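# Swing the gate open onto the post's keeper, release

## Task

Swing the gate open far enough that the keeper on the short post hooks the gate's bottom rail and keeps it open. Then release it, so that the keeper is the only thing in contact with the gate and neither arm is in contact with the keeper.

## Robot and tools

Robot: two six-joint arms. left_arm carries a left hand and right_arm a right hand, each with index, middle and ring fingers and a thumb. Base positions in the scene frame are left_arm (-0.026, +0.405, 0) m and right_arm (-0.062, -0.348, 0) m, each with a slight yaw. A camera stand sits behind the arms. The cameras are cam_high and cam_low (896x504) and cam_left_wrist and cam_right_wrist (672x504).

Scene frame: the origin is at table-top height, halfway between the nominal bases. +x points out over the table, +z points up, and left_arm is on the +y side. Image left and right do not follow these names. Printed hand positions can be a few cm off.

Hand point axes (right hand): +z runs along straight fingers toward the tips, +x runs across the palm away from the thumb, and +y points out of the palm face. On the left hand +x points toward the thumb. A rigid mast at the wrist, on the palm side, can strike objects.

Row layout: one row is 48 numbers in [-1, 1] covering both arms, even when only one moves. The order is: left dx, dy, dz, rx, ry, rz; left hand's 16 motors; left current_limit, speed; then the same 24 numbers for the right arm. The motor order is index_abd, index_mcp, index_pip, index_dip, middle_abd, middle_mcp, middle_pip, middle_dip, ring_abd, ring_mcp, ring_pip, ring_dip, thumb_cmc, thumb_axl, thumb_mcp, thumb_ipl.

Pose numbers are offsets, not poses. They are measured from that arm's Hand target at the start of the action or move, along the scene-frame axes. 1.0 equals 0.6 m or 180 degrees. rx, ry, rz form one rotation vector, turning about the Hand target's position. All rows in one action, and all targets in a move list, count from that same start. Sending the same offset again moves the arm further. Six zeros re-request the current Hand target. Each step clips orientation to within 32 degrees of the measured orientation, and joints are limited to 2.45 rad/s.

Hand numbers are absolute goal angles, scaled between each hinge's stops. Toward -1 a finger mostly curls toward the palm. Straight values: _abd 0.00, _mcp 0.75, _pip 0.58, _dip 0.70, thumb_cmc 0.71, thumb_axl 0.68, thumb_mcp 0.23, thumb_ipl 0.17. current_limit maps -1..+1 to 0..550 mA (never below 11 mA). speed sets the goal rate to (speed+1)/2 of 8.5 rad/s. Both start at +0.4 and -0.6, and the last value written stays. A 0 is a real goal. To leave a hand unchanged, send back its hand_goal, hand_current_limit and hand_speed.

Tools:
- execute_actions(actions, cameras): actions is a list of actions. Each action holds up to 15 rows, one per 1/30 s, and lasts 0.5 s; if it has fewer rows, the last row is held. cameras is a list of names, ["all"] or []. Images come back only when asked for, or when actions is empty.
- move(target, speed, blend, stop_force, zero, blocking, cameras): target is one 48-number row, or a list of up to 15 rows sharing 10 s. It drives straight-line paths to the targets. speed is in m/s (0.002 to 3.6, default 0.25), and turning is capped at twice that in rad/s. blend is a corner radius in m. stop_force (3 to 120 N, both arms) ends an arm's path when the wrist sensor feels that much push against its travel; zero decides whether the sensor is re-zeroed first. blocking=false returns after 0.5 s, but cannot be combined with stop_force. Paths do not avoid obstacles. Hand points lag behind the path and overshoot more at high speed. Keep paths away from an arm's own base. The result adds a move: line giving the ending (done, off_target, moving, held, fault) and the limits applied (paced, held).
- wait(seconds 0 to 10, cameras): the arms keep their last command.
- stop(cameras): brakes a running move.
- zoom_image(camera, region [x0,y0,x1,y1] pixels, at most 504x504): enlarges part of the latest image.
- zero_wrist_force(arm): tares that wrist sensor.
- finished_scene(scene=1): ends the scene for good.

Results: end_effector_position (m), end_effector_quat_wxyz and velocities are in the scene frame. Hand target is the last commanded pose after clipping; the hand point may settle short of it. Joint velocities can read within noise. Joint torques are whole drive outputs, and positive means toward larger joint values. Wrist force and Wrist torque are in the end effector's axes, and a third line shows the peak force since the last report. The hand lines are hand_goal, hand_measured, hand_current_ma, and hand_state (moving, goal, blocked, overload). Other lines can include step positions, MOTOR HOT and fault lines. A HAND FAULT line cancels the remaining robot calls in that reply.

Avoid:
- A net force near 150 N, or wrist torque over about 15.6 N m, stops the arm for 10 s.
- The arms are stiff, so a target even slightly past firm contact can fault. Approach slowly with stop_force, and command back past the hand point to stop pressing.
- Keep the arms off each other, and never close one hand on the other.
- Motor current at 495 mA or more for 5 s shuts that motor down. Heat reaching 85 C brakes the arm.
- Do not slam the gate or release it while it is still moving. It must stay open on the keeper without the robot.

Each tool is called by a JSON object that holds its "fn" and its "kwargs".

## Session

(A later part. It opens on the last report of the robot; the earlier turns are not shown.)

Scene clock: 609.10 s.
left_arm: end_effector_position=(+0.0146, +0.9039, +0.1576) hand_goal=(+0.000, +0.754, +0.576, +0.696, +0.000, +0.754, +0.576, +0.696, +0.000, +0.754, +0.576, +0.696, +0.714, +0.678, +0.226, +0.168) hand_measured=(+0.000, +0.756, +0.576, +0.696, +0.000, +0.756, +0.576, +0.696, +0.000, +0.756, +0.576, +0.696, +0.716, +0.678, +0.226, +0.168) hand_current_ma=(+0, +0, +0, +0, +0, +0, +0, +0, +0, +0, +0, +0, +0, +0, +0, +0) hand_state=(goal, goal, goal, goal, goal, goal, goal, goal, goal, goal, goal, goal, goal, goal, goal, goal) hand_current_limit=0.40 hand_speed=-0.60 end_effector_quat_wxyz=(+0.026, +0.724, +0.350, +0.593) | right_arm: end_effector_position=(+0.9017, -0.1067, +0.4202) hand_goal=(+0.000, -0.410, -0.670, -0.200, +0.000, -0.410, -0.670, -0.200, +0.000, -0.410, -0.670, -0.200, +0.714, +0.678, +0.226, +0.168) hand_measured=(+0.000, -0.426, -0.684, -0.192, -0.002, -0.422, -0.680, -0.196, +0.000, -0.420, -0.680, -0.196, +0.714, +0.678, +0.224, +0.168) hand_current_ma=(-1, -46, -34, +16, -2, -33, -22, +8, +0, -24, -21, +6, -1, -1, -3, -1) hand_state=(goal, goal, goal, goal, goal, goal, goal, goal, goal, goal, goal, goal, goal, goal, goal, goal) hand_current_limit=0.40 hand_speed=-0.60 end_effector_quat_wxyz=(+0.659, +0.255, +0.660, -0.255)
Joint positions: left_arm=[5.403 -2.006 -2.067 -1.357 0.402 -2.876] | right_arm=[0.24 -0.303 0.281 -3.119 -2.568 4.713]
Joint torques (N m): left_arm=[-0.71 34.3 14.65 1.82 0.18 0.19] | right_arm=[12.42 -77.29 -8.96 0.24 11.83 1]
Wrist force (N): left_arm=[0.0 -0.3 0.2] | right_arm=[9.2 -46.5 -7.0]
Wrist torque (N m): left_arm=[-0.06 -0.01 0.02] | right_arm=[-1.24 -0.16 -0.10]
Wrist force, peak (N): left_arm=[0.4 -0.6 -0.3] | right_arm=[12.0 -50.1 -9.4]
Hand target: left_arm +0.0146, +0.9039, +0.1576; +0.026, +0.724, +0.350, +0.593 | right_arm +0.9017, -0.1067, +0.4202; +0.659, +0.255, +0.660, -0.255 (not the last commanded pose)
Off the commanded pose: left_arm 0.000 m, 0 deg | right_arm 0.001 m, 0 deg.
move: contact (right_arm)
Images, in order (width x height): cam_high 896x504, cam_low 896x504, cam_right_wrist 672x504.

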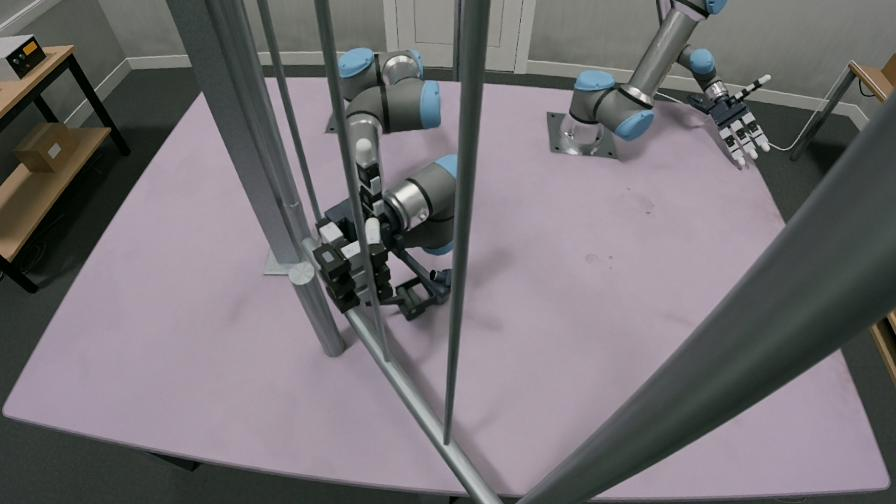

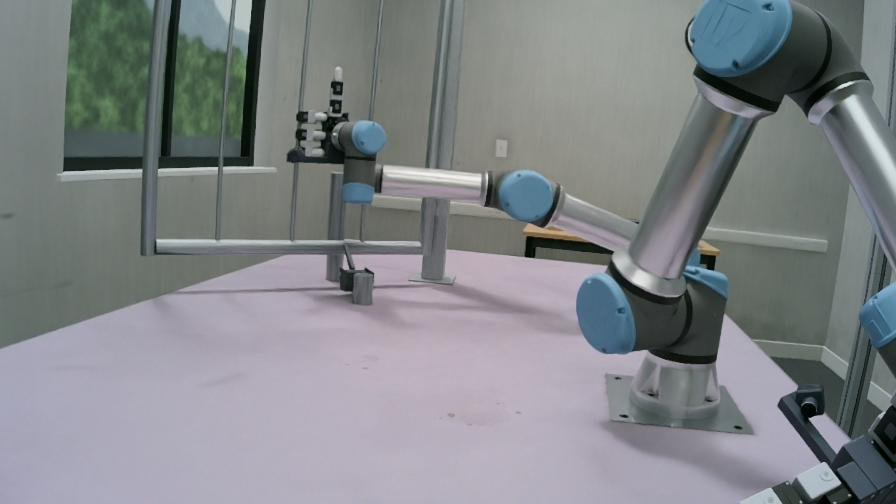

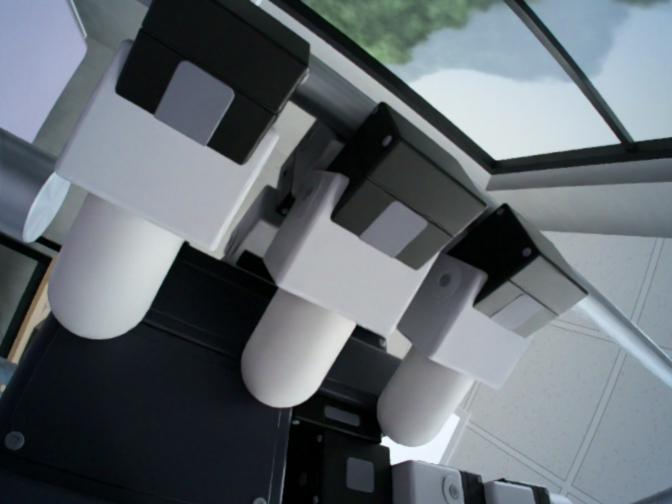

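{"fn": "move", "kwargs": {"target": [0,0,0,0,0,0,0,0.754,0.576,0.696,0,0.754,0.576,0.696,0,0.754,0.576,0.696,0.714,0.678,0.226,0.168,0.4,-0.6,-0.035,0.012,0,0,0,0,0,-0.41,-0.67,-0.2,0,-0.41,-0.67,-0.2,0,-0.41,-0.67,-0.2,0.714,0.678,0.226,0.168,0.4,-0.6], "speed": 0.015, "cameras": ["cam_high","cam_low","cam_right_wrist"]}}

{"fn": "zoom_image", "kwargs": {"camera": "cam_high", "region": [280, 200, 500, 370]}}

{"fn": "zoom_image", "kwargs": {"camera": "cam_low", "region": [270, 150, 470, 330]}}

Scene clock: 636.77 s.
left_arm: end_effector_position=(+0.0146, +0.9039, +0.1576) hand_goal=(+0.000, +0.754, +0.576, +0.696, +0.000, +0.754, +0.576, +0.696, +0.000, +0.754, +0.576, +0.696, +0.714, +0.678, +0.226, +0.168) hand_measured=(+0.000, +0.756, +0.576, +0.696, +0.000, +0.756, +0.576, +0.696, +0.000, +0.756, +0.576, +0.696, +0.716, +0.678, +0.226, +0.168) hand_current_ma=(+0, +0, +0, +0, +0, +0, +0, +0, +0, +0, +0, +0, +0, +0, +0, +0) hand_state=(goal, goal, goal, goal, goal, goal, goal, goal, goal, goal, goal, goal, goal, goal, goal, goal) hand_current_limit=0.40 hand_speed=-0.60 end_effector_quat_wxyz=(+0.026, +0.724, +0.350, +0.593) | right_arm: end_effector_position=(+0.8805, -0.0994, +0.4203) hand_goal=(+0.000, -0.410, -0.670, -0.200, +0.000, -0.410, -0.670, -0.200, +0.000, -0.410, -0.670, -0.200, +0.714, +0.678, +0.226, +0.168) hand_measured=(+0.000, -0.424, -0.676, -0.198, +0.000, -0.418, -0.674, -0.198, +0.000, -0.412, -0.672, -0.198, +0.714, +0.678, +0.224, +0.168) hand_current_ma=(+0, -38, -10, +5, +1, -17, -6, +2, +0, -4, -4, +4, -1, -1, -3, -1) hand_state=(goal, goal, goal, goal, goal, goal, goal, goal, goal, goal, goal, goal, goal, goal, goal, goal) hand_current_limit=0.40 hand_speed=-0.60 end_effector_quat_wxyz=(+0.659, +0.255, +0.660, -0.255)
Joint positions: left_arm=[5.403 -2.006 -2.067 -1.357 0.402 -2.876] | right_arm=[0.256 -0.405 0.487 -3.223 -2.584 4.713]
Joint torques (N m): left_arm=[-0.92 34.56 14.58 1.89 0.32 0.19] | right_arm=[-4.83 -55.03 -33.04 0.43 0.35 0.82]
Wrist force (N): left_arm=[-0.1 0.1 0.0] | right_arm=[0.1 1.4 -1.8]
Wrist torque (N m): left_arm=[0.01 0.00 0.00] | right_arm=[0.41 -0.06 0.18]
Wrist force, peak (N): left_arm=[0.1 -0.2 -0.7] | right_arm=[9.6 -46.7 -7.3]
Hand target: left_arm +0.0146, +0.9039, +0.1576; +0.026, +0.724, +0.350, +0.593 | right_arm +0.8807, -0.0995, +0.4202; +0.659, +0.255, +0.660, -0.255
Off the commanded pose: left_arm 0.000 m, 0 deg | right_arm 0.000 m, 0 deg.
move: done
Images, in order (width x height): cam_high 896x504, cam_low 896x504, cam_right_wrist 672x504.

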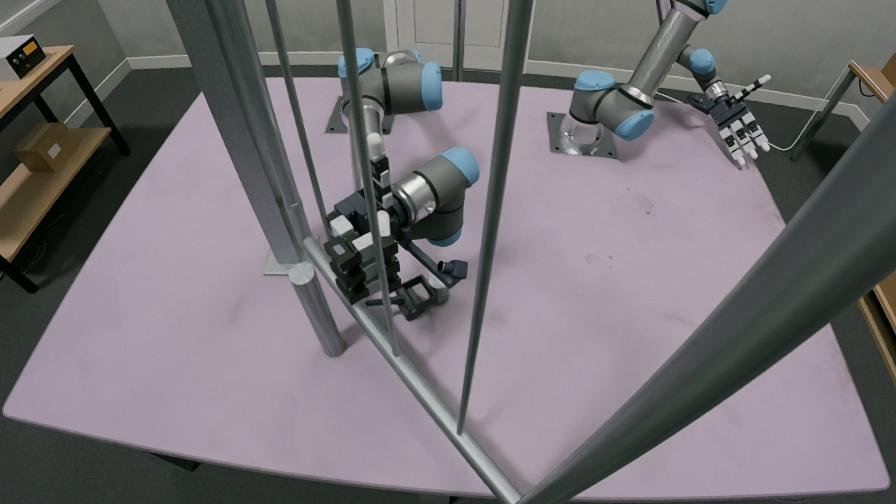

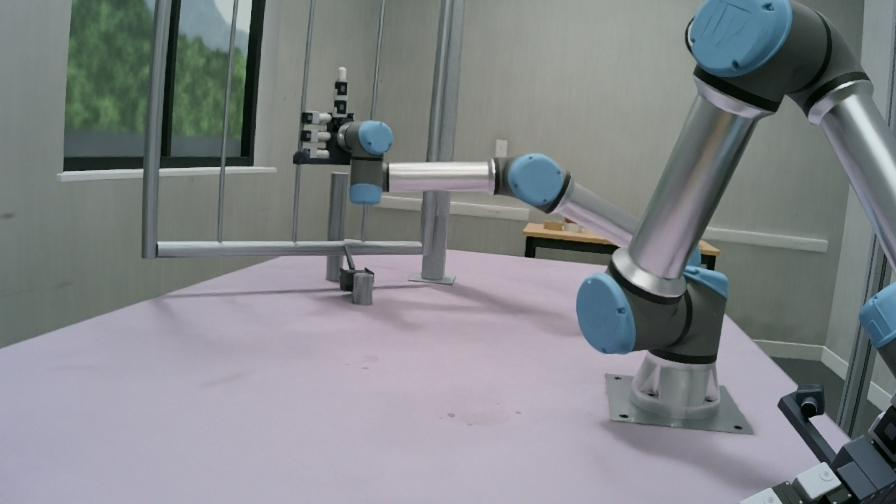

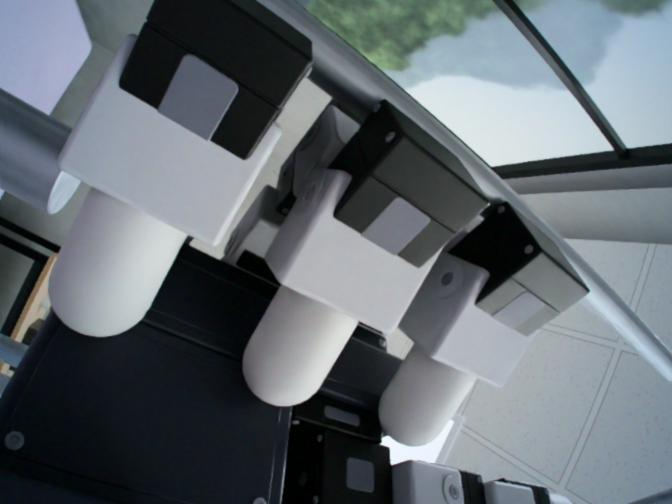

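Scaled by 2.291 from the camera's 896x504 image, which has a finer 1280x720 frame.

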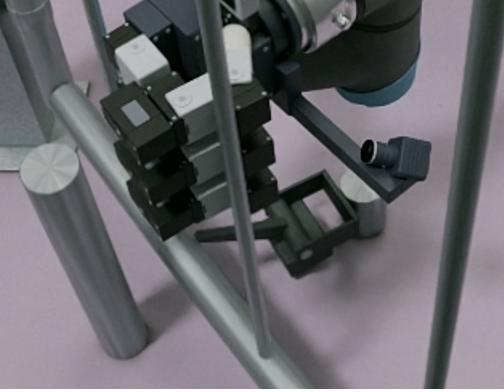

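Scaled by 2.520 from the camera's 896x504 image, which has a finer 1280x720 frame.

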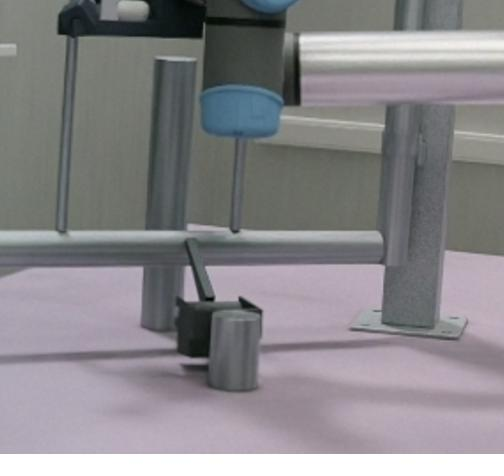

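{"fn": "move", "kwargs": {"target": [0,0,0,0,0,0,0,0.754,0.576,0.696,0,0.754,0.576,0.696,0,0.754,0.576,0.696,0.714,0.678,0.226,0.168,0.4,-0.6,-0.055,0.05,0,0,0,0,0,-0.41,-0.67,-0.2,0,-0.41,-0.67,-0.2,0,-0.41,-0.67,-0.2,0.714,0.678,0.226,0.168,0.4,-0.6], "speed": 0.015, "cameras": ["cam_high","cam_low"]}}

{"fn": "zoom_image", "kwargs": {"camera": "cam_high", "region": [280, 200, 500, 370]}}

{"fn": "zoom_image", "kwargs": {"camera": "cam_low", "region": [270, 150, 470, 330]}}

Scene clock: 648.77 s.
left_arm: end_effector_position=(+0.0146, +0.9039, +0.1576) hand_goal=(+0.000, +0.754, +0.576, +0.696, +0.000, +0.754, +0.576, +0.696, +0.000, +0.754, +0.576, +0.696, +0.714, +0.678, +0.226, +0.168) hand_measured=(+0.000, +0.756, +0.576, +0.696, +0.000, +0.756, +0.576, +0.696, +0.000, +0.756, +0.576, +0.696, +0.716, +0.678, +0.226, +0.168) hand_current_ma=(+0, +0, +0, +0, +0, +0, +0, +0, +0, +0, +0, +0, +0, +0, +0, +0) hand_state=(goal, goal, goal, goal, goal, goal, goal, goal, goal, goal, goal, goal, goal, goal, goal, goal) hand_current_limit=0.40 hand_speed=-0.60 end_effector_quat_wxyz=(+0.026, +0.724, +0.350, +0.593) | right_arm: end_effector_position=(+0.8475, -0.0694, +0.4202) hand_goal=(+0.000, -0.410, -0.670, -0.200, +0.000, -0.410, -0.670, -0.200, +0.000, -0.410, -0.670, -0.200, +0.714, +0.678, +0.226, +0.168) hand_measured=(+0.000, -0.412, -0.674, -0.198, +0.000, -0.412, -0.672, -0.198, +0.000, -0.412, -0.672, -0.198, +0.714, +0.678, +0.224, +0.168) hand_current_ma=(-1, -5, -5, +5, +0, -5, -4, +2, +0, -3, -4, +4, -1, -1, -3, -1) hand_state=(goal, goal, goal, goal, goal, goal, goal, goal, goal, goal, goal, goal, goal, goal, goal, goal) hand_current_limit=0.40 hand_speed=-0.60 end_effector_quat_wxyz=(+0.659, +0.255, +0.660, -0.255)
Joint positions: left_arm=[5.403 -2.006 -2.067 -1.357 0.402 -2.876] | right_arm=[0.305 -0.476 0.628 -3.293 -2.634 4.713]
Joint torques (N m): left_arm=[-0.49 34.71 15.2 1.95 0.33 0.07] | right_arm=[-5.18 -59.81 -30.94 -0.63 -0.67 0.97]
Wrist force (N): left_arm=[0.0 0.0 0.0] | right_arm=[-0.4 1.3 -1.4]
Wrist torque (N m): left_arm=[0.00 0.00 0.00] | right_arm=[0.38 -0.04 0.17]
Wrist force, peak (N): left_arm=[-0.6 -0.3 0.0] | right_arm=[-1.3 2.5 -3.2]
Hand target: left_arm +0.0146, +0.9039, +0.1576; +0.026, +0.724, +0.350, +0.593 | right_arm +0.8477, -0.0695, +0.4202; +0.659, +0.255, +0.660, -0.255
Off the commanded pose: left_arm 0.000 m, 0 deg | right_arm 0.000 m, 0 deg.
move: done
Images, in order (width x height): cam_high 896x504, cam_low 896x504.

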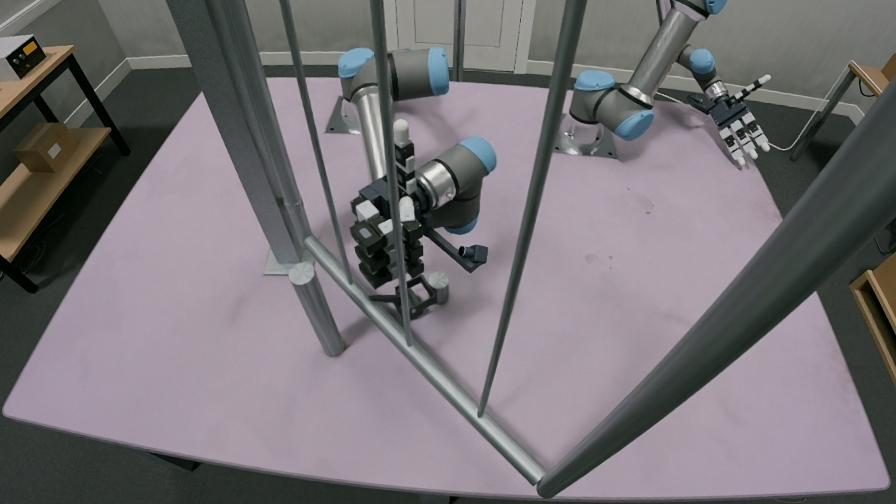

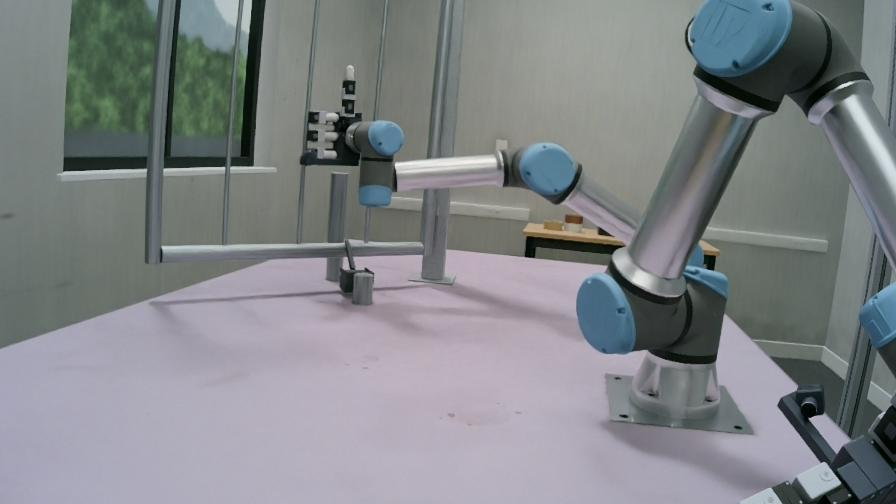

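Scaled by 2.291 from the camera's 896x504 image, which has a finer 1280x720 frame.

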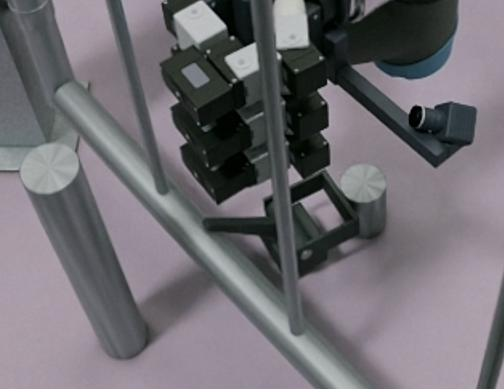

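Scaled by 2.520 from the camera's 896x504 image, which has a finer 1280x720 frame.

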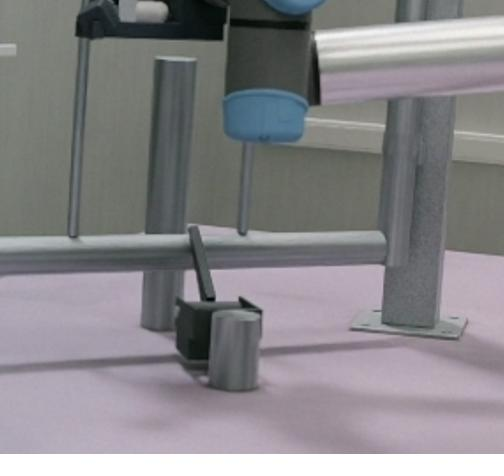

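{"fn": "move", "kwargs": {"target": [0,0,0,0,0,0,0,0.754,0.576,0.696,0,0.754,0.576,0.696,0,0.754,0.576,0.696,0.714,0.678,0.226,0.168,0.4,-0.6,-0.055,0.05,0,0,0,0,0,-0.41,-0.67,-0.2,0,-0.41,-0.67,-0.2,0,-0.41,-0.67,-0.2,0.714,0.678,0.226,0.168,0.4,-0.6], "speed": 0.015, "cameras": ["cam_high","cam_low"]}}

{"fn": "zoom_image", "kwargs": {"camera": "cam_high", "region": [280, 200, 500, 370]}}

{"fn": "zoom_image", "kwargs": {"camera": "cam_low", "region": [270, 150, 470, 330]}}

Scene clock: 659.37 s.
left_arm: end_effector_position=(+0.0146, +0.9039, +0.1576) hand_goal=(+0.000, +0.754, +0.576, +0.696, +0.000, +0.754, +0.576, +0.696, +0.000, +0.754, +0.576, +0.696, +0.714, +0.678, +0.226, +0.168) hand_measured=(+0.000, +0.756, +0.576, +0.696, +0.000, +0.756, +0.576, +0.696, +0.000, +0.756, +0.576, +0.696, +0.716, +0.678, +0.226, +0.168) hand_current_ma=(+0, +0, +0, +0, +0, +0, +0, +0, +0, +0, +0, +0, +0, +0, +0, +0) hand_state=(goal, goal, goal, goal, goal, goal, goal, goal, goal, goal, goal, goal, goal, goal, goal, goal) hand_current_limit=0.40 hand_speed=-0.60 end_effector_quat_wxyz=(+0.026, +0.724, +0.350, +0.593) | right_arm: end_effector_position=(+0.8145, -0.0394, +0.4202) hand_goal=(+0.000, -0.410, -0.670, -0.200, +0.000, -0.410, -0.670, -0.200, +0.000, -0.410, -0.670, -0.200, +0.714, +0.678, +0.226, +0.168) hand_measured=(+0.000, -0.412, -0.674, -0.198, +0.000, -0.412, -0.672, -0.198, +0.000, -0.412, -0.672, -0.198, +0.714, +0.678, +0.224, +0.168) hand_current_ma=(-1, -4, -5, +5, +0, -4, -4, +2, +0, -3, -4, +4, -1, -1, -3, -1) hand_state=(goal, goal, goal, goal, goal, goal, goal, goal, goal, goal, goal, goal, goal, goal, goal, goal) hand_current_limit=0.40 hand_speed=-0.60 end_effector_quat_wxyz=(+0.659, +0.255, +0.660, -0.255)
Joint positions: left_arm=[5.403 -2.006 -2.067 -1.357 0.402 -2.876] | right_arm=[0.358 -0.527 0.728 -3.342 -2.686 4.713]
Joint torques (N m): left_arm=[-0.36 34.24 14.56 1.95 0.26 0.12] | right_arm=[-3.66 -64.86 -23.8 -1.71 -1.48 0.93]
Wrist force (N): left_arm=[-0.2 -0.1 -0.2] | right_arm=[-0.2 1.6 -1.2]
Wrist torque (N m): left_arm=[0.02 0.01 -0.01] | right_arm=[0.41 -0.05 0.17]
Wrist force, peak (N): left_arm=[0.2 0.3 -0.7] | right_arm=[-0.6 1.8 -1.5]
Hand target: left_arm +0.0146, +0.9039, +0.1576; +0.026, +0.724, +0.350, +0.593 | right_arm +0.8147, -0.0395, +0.4202; +0.659, +0.255, +0.660, -0.255
Off the commanded pose: left_arm 0.000 m, 0 deg | right_arm 0.000 m, 0 deg.
move: done
Images, in order (width x height): cam_high 896x504, cam_low 896x504.

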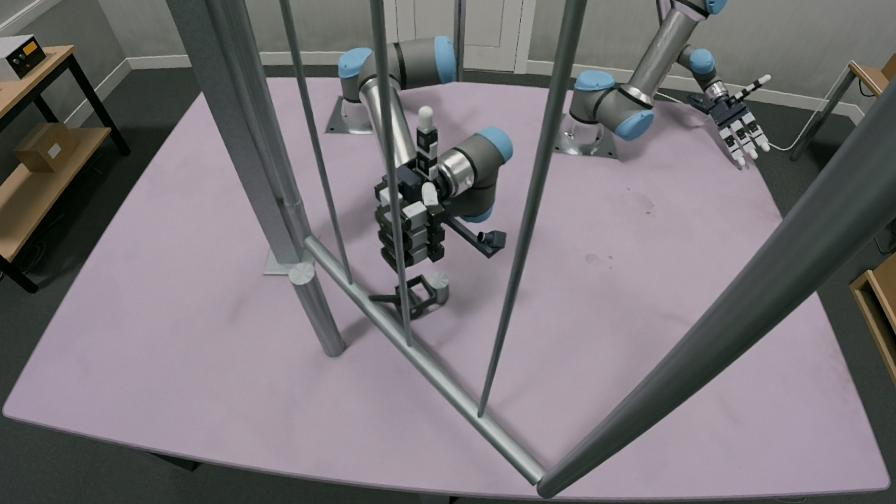

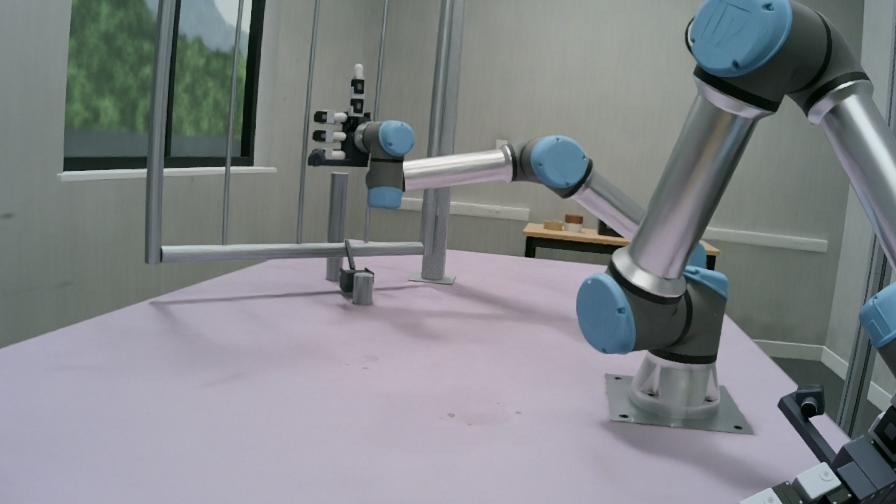

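Scaled by 2.291 from the camera's 896x504 image, which has a finer 1280x720 frame.

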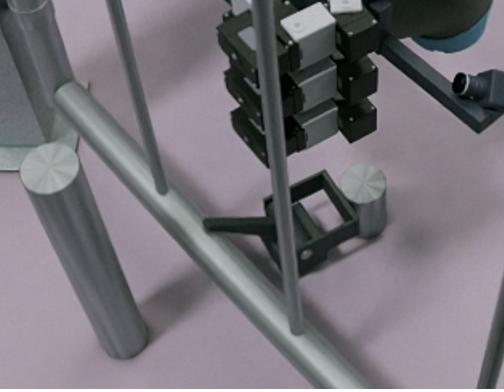

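Scaled by 2.520 from the camera's 896x504 image, which has a finer 1280x720 frame.

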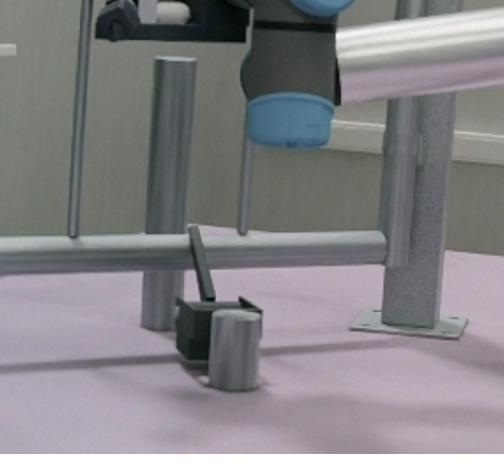

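{"fn": "move", "kwargs": {"target": [0,0,0,0,0,0,0,0.754,0.576,0.696,0,0.754,0.576,0.696,0,0.754,0.576,0.696,0.714,0.678,0.226,0.168,0.4,-0.6,-0.25,0.08,0.03,0,0,0,0,-0.41,-0.67,-0.2,0,-0.41,-0.67,-0.2,0,-0.41,-0.67,-0.2,0.714,0.678,0.226,0.168,0.4,-0.6], "speed": 0.12, "cameras": ["cam_high","cam_low"]}}

{"fn": "zoom_image", "kwargs": {"camera": "cam_high", "region": [280, 200, 500, 370]}}

{"fn": "zoom_image", "kwargs": {"camera": "cam_low", "region": [300, 200, 440, 320]}}

Scene clock: 667.03 s.
left_arm: end_effector_position=(+0.0146, +0.9039, +0.1576) hand_goal=(+0.000, +0.754, +0.576, +0.696, +0.000, +0.754, +0.576, +0.696, +0.000, +0.754, +0.576, +0.696, +0.714, +0.678, +0.226, +0.168) hand_measured=(+0.000, +0.756, +0.576, +0.696, +0.000, +0.756, +0.576, +0.696, +0.000, +0.756, +0.576, +0.696, +0.716, +0.678, +0.226, +0.168) hand_current_ma=(+0, +0, +0, +0, +0, +0, +0, +0, +0, +0, +0, +0, +0, +0, +0, +0) hand_state=(goal, goal, goal, goal, goal, goal, goal, goal, goal, goal, goal, goal, goal, goal, goal, goal) hand_current_limit=0.40 hand_speed=-0.60 end_effector_quat_wxyz=(+0.026, +0.724, +0.350, +0.593) | right_arm: end_effector_position=(+0.7233, -0.0101, +0.4313) hand_goal=(+0.000, -0.410, -0.670, -0.200, +0.000, -0.410, -0.670, -0.200, +0.000, -0.410, -0.670, -0.200, +0.714, +0.678, +0.226, +0.168) hand_measured=(+0.000, -0.410, -0.672, -0.198, +0.000, -0.410, -0.672, -0.198, +0.000, -0.410, -0.672, -0.198, +0.714, +0.678, +0.226, +0.168) hand_current_ma=(-1, -1, -5, +4, +0, -1, -4, +2, +0, -1, -4, +4, -1, -1, -1, -1) hand_state=(goal, goal, goal, goal, goal, goal, goal, goal, goal, goal, goal, goal, goal, goal, goal, goal) hand_current_limit=0.40 hand_speed=-0.60 end_effector_quat_wxyz=(+0.659, +0.255, +0.659, -0.255)
Joint positions: left_arm=[5.403 -2.006 -2.067 -1.357 0.402 -2.876] | right_arm=[0.446 -0.71 1.049 -3.48 -2.775 4.713]
Joint torques (N m): left_arm=[-0.72 34.19 14.95 1.92 0.26 0.1] | right_arm=[-11.69 -45.7 -32.42 0.43 0.93 0.96]
Wrist force (N): left_arm=[0.1 0.1 -0.4] | right_arm=[-0.4 1.5 -1.2]
Wrist torque (N m): left_arm=[0.05 -0.03 0.00] | right_arm=[0.40 -0.03 0.16]
Wrist force, peak (N): left_arm=[-0.1 0.4 -0.5] | right_arm=[-1.8 0.1 -6.8]
Hand target: left_arm +0.0146, +0.9039, +0.1576; +0.026, +0.724, +0.350, +0.593 | right_arm +0.7234, -0.0102, +0.4313; +0.659, +0.255, +0.660, -0.255 (not the last commanded pose)
Off the commanded pose: left_arm 0.000 m, 0 deg | right_arm 0.062 m, 0 deg.
move: held (right_arm; a check stopped the path); limits=held
pose unreachable (right arm): on one or more control steps of this call, first in action 0 (counted from 0), this arm could not follow its commanded pose, so it was not sent that pose on those steps. It may still have moved: this result reports where it is.
cause: moving toward the commanded pose would bring two parts of the arm too close to each other (joints 4 (wrist 1) to 6 (wrist 3) lie between them).
Images, in order (width x height): cam_high 896x504, cam_low 896x504.

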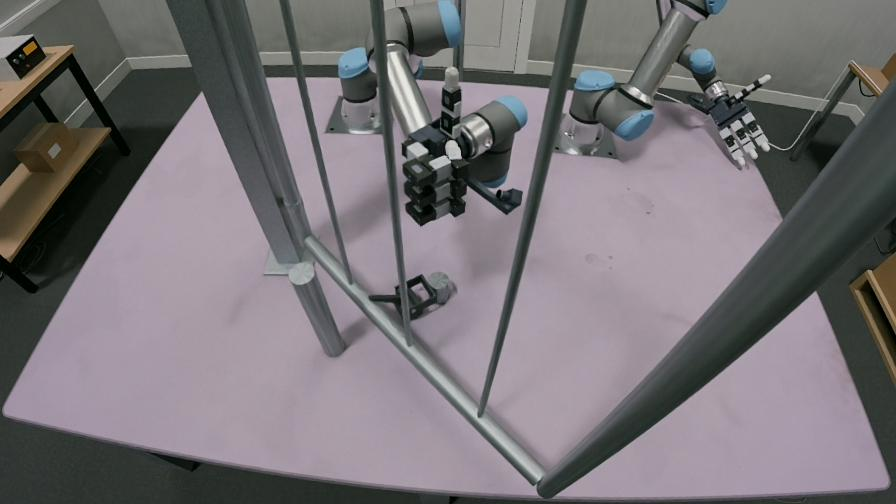

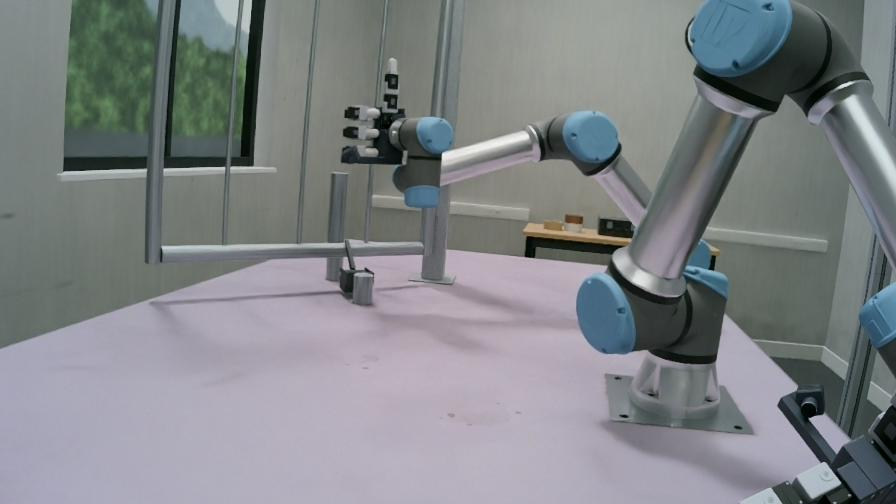

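Scaled by 2.291 from the camera's 896x504 image, which has a finer 1280x720 frame.

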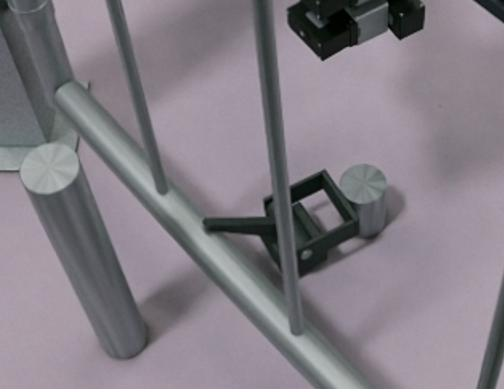

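Scaled by 3.600 from the camera's 896x504 image, which has a finer 1280x720 frame.

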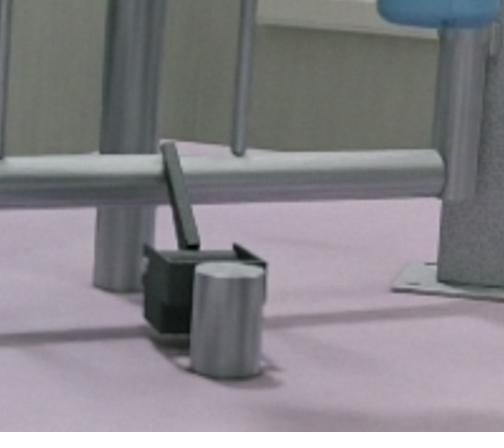

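{"fn": "finished_scene", "kwargs": {}}

The scene is finished: the task was done.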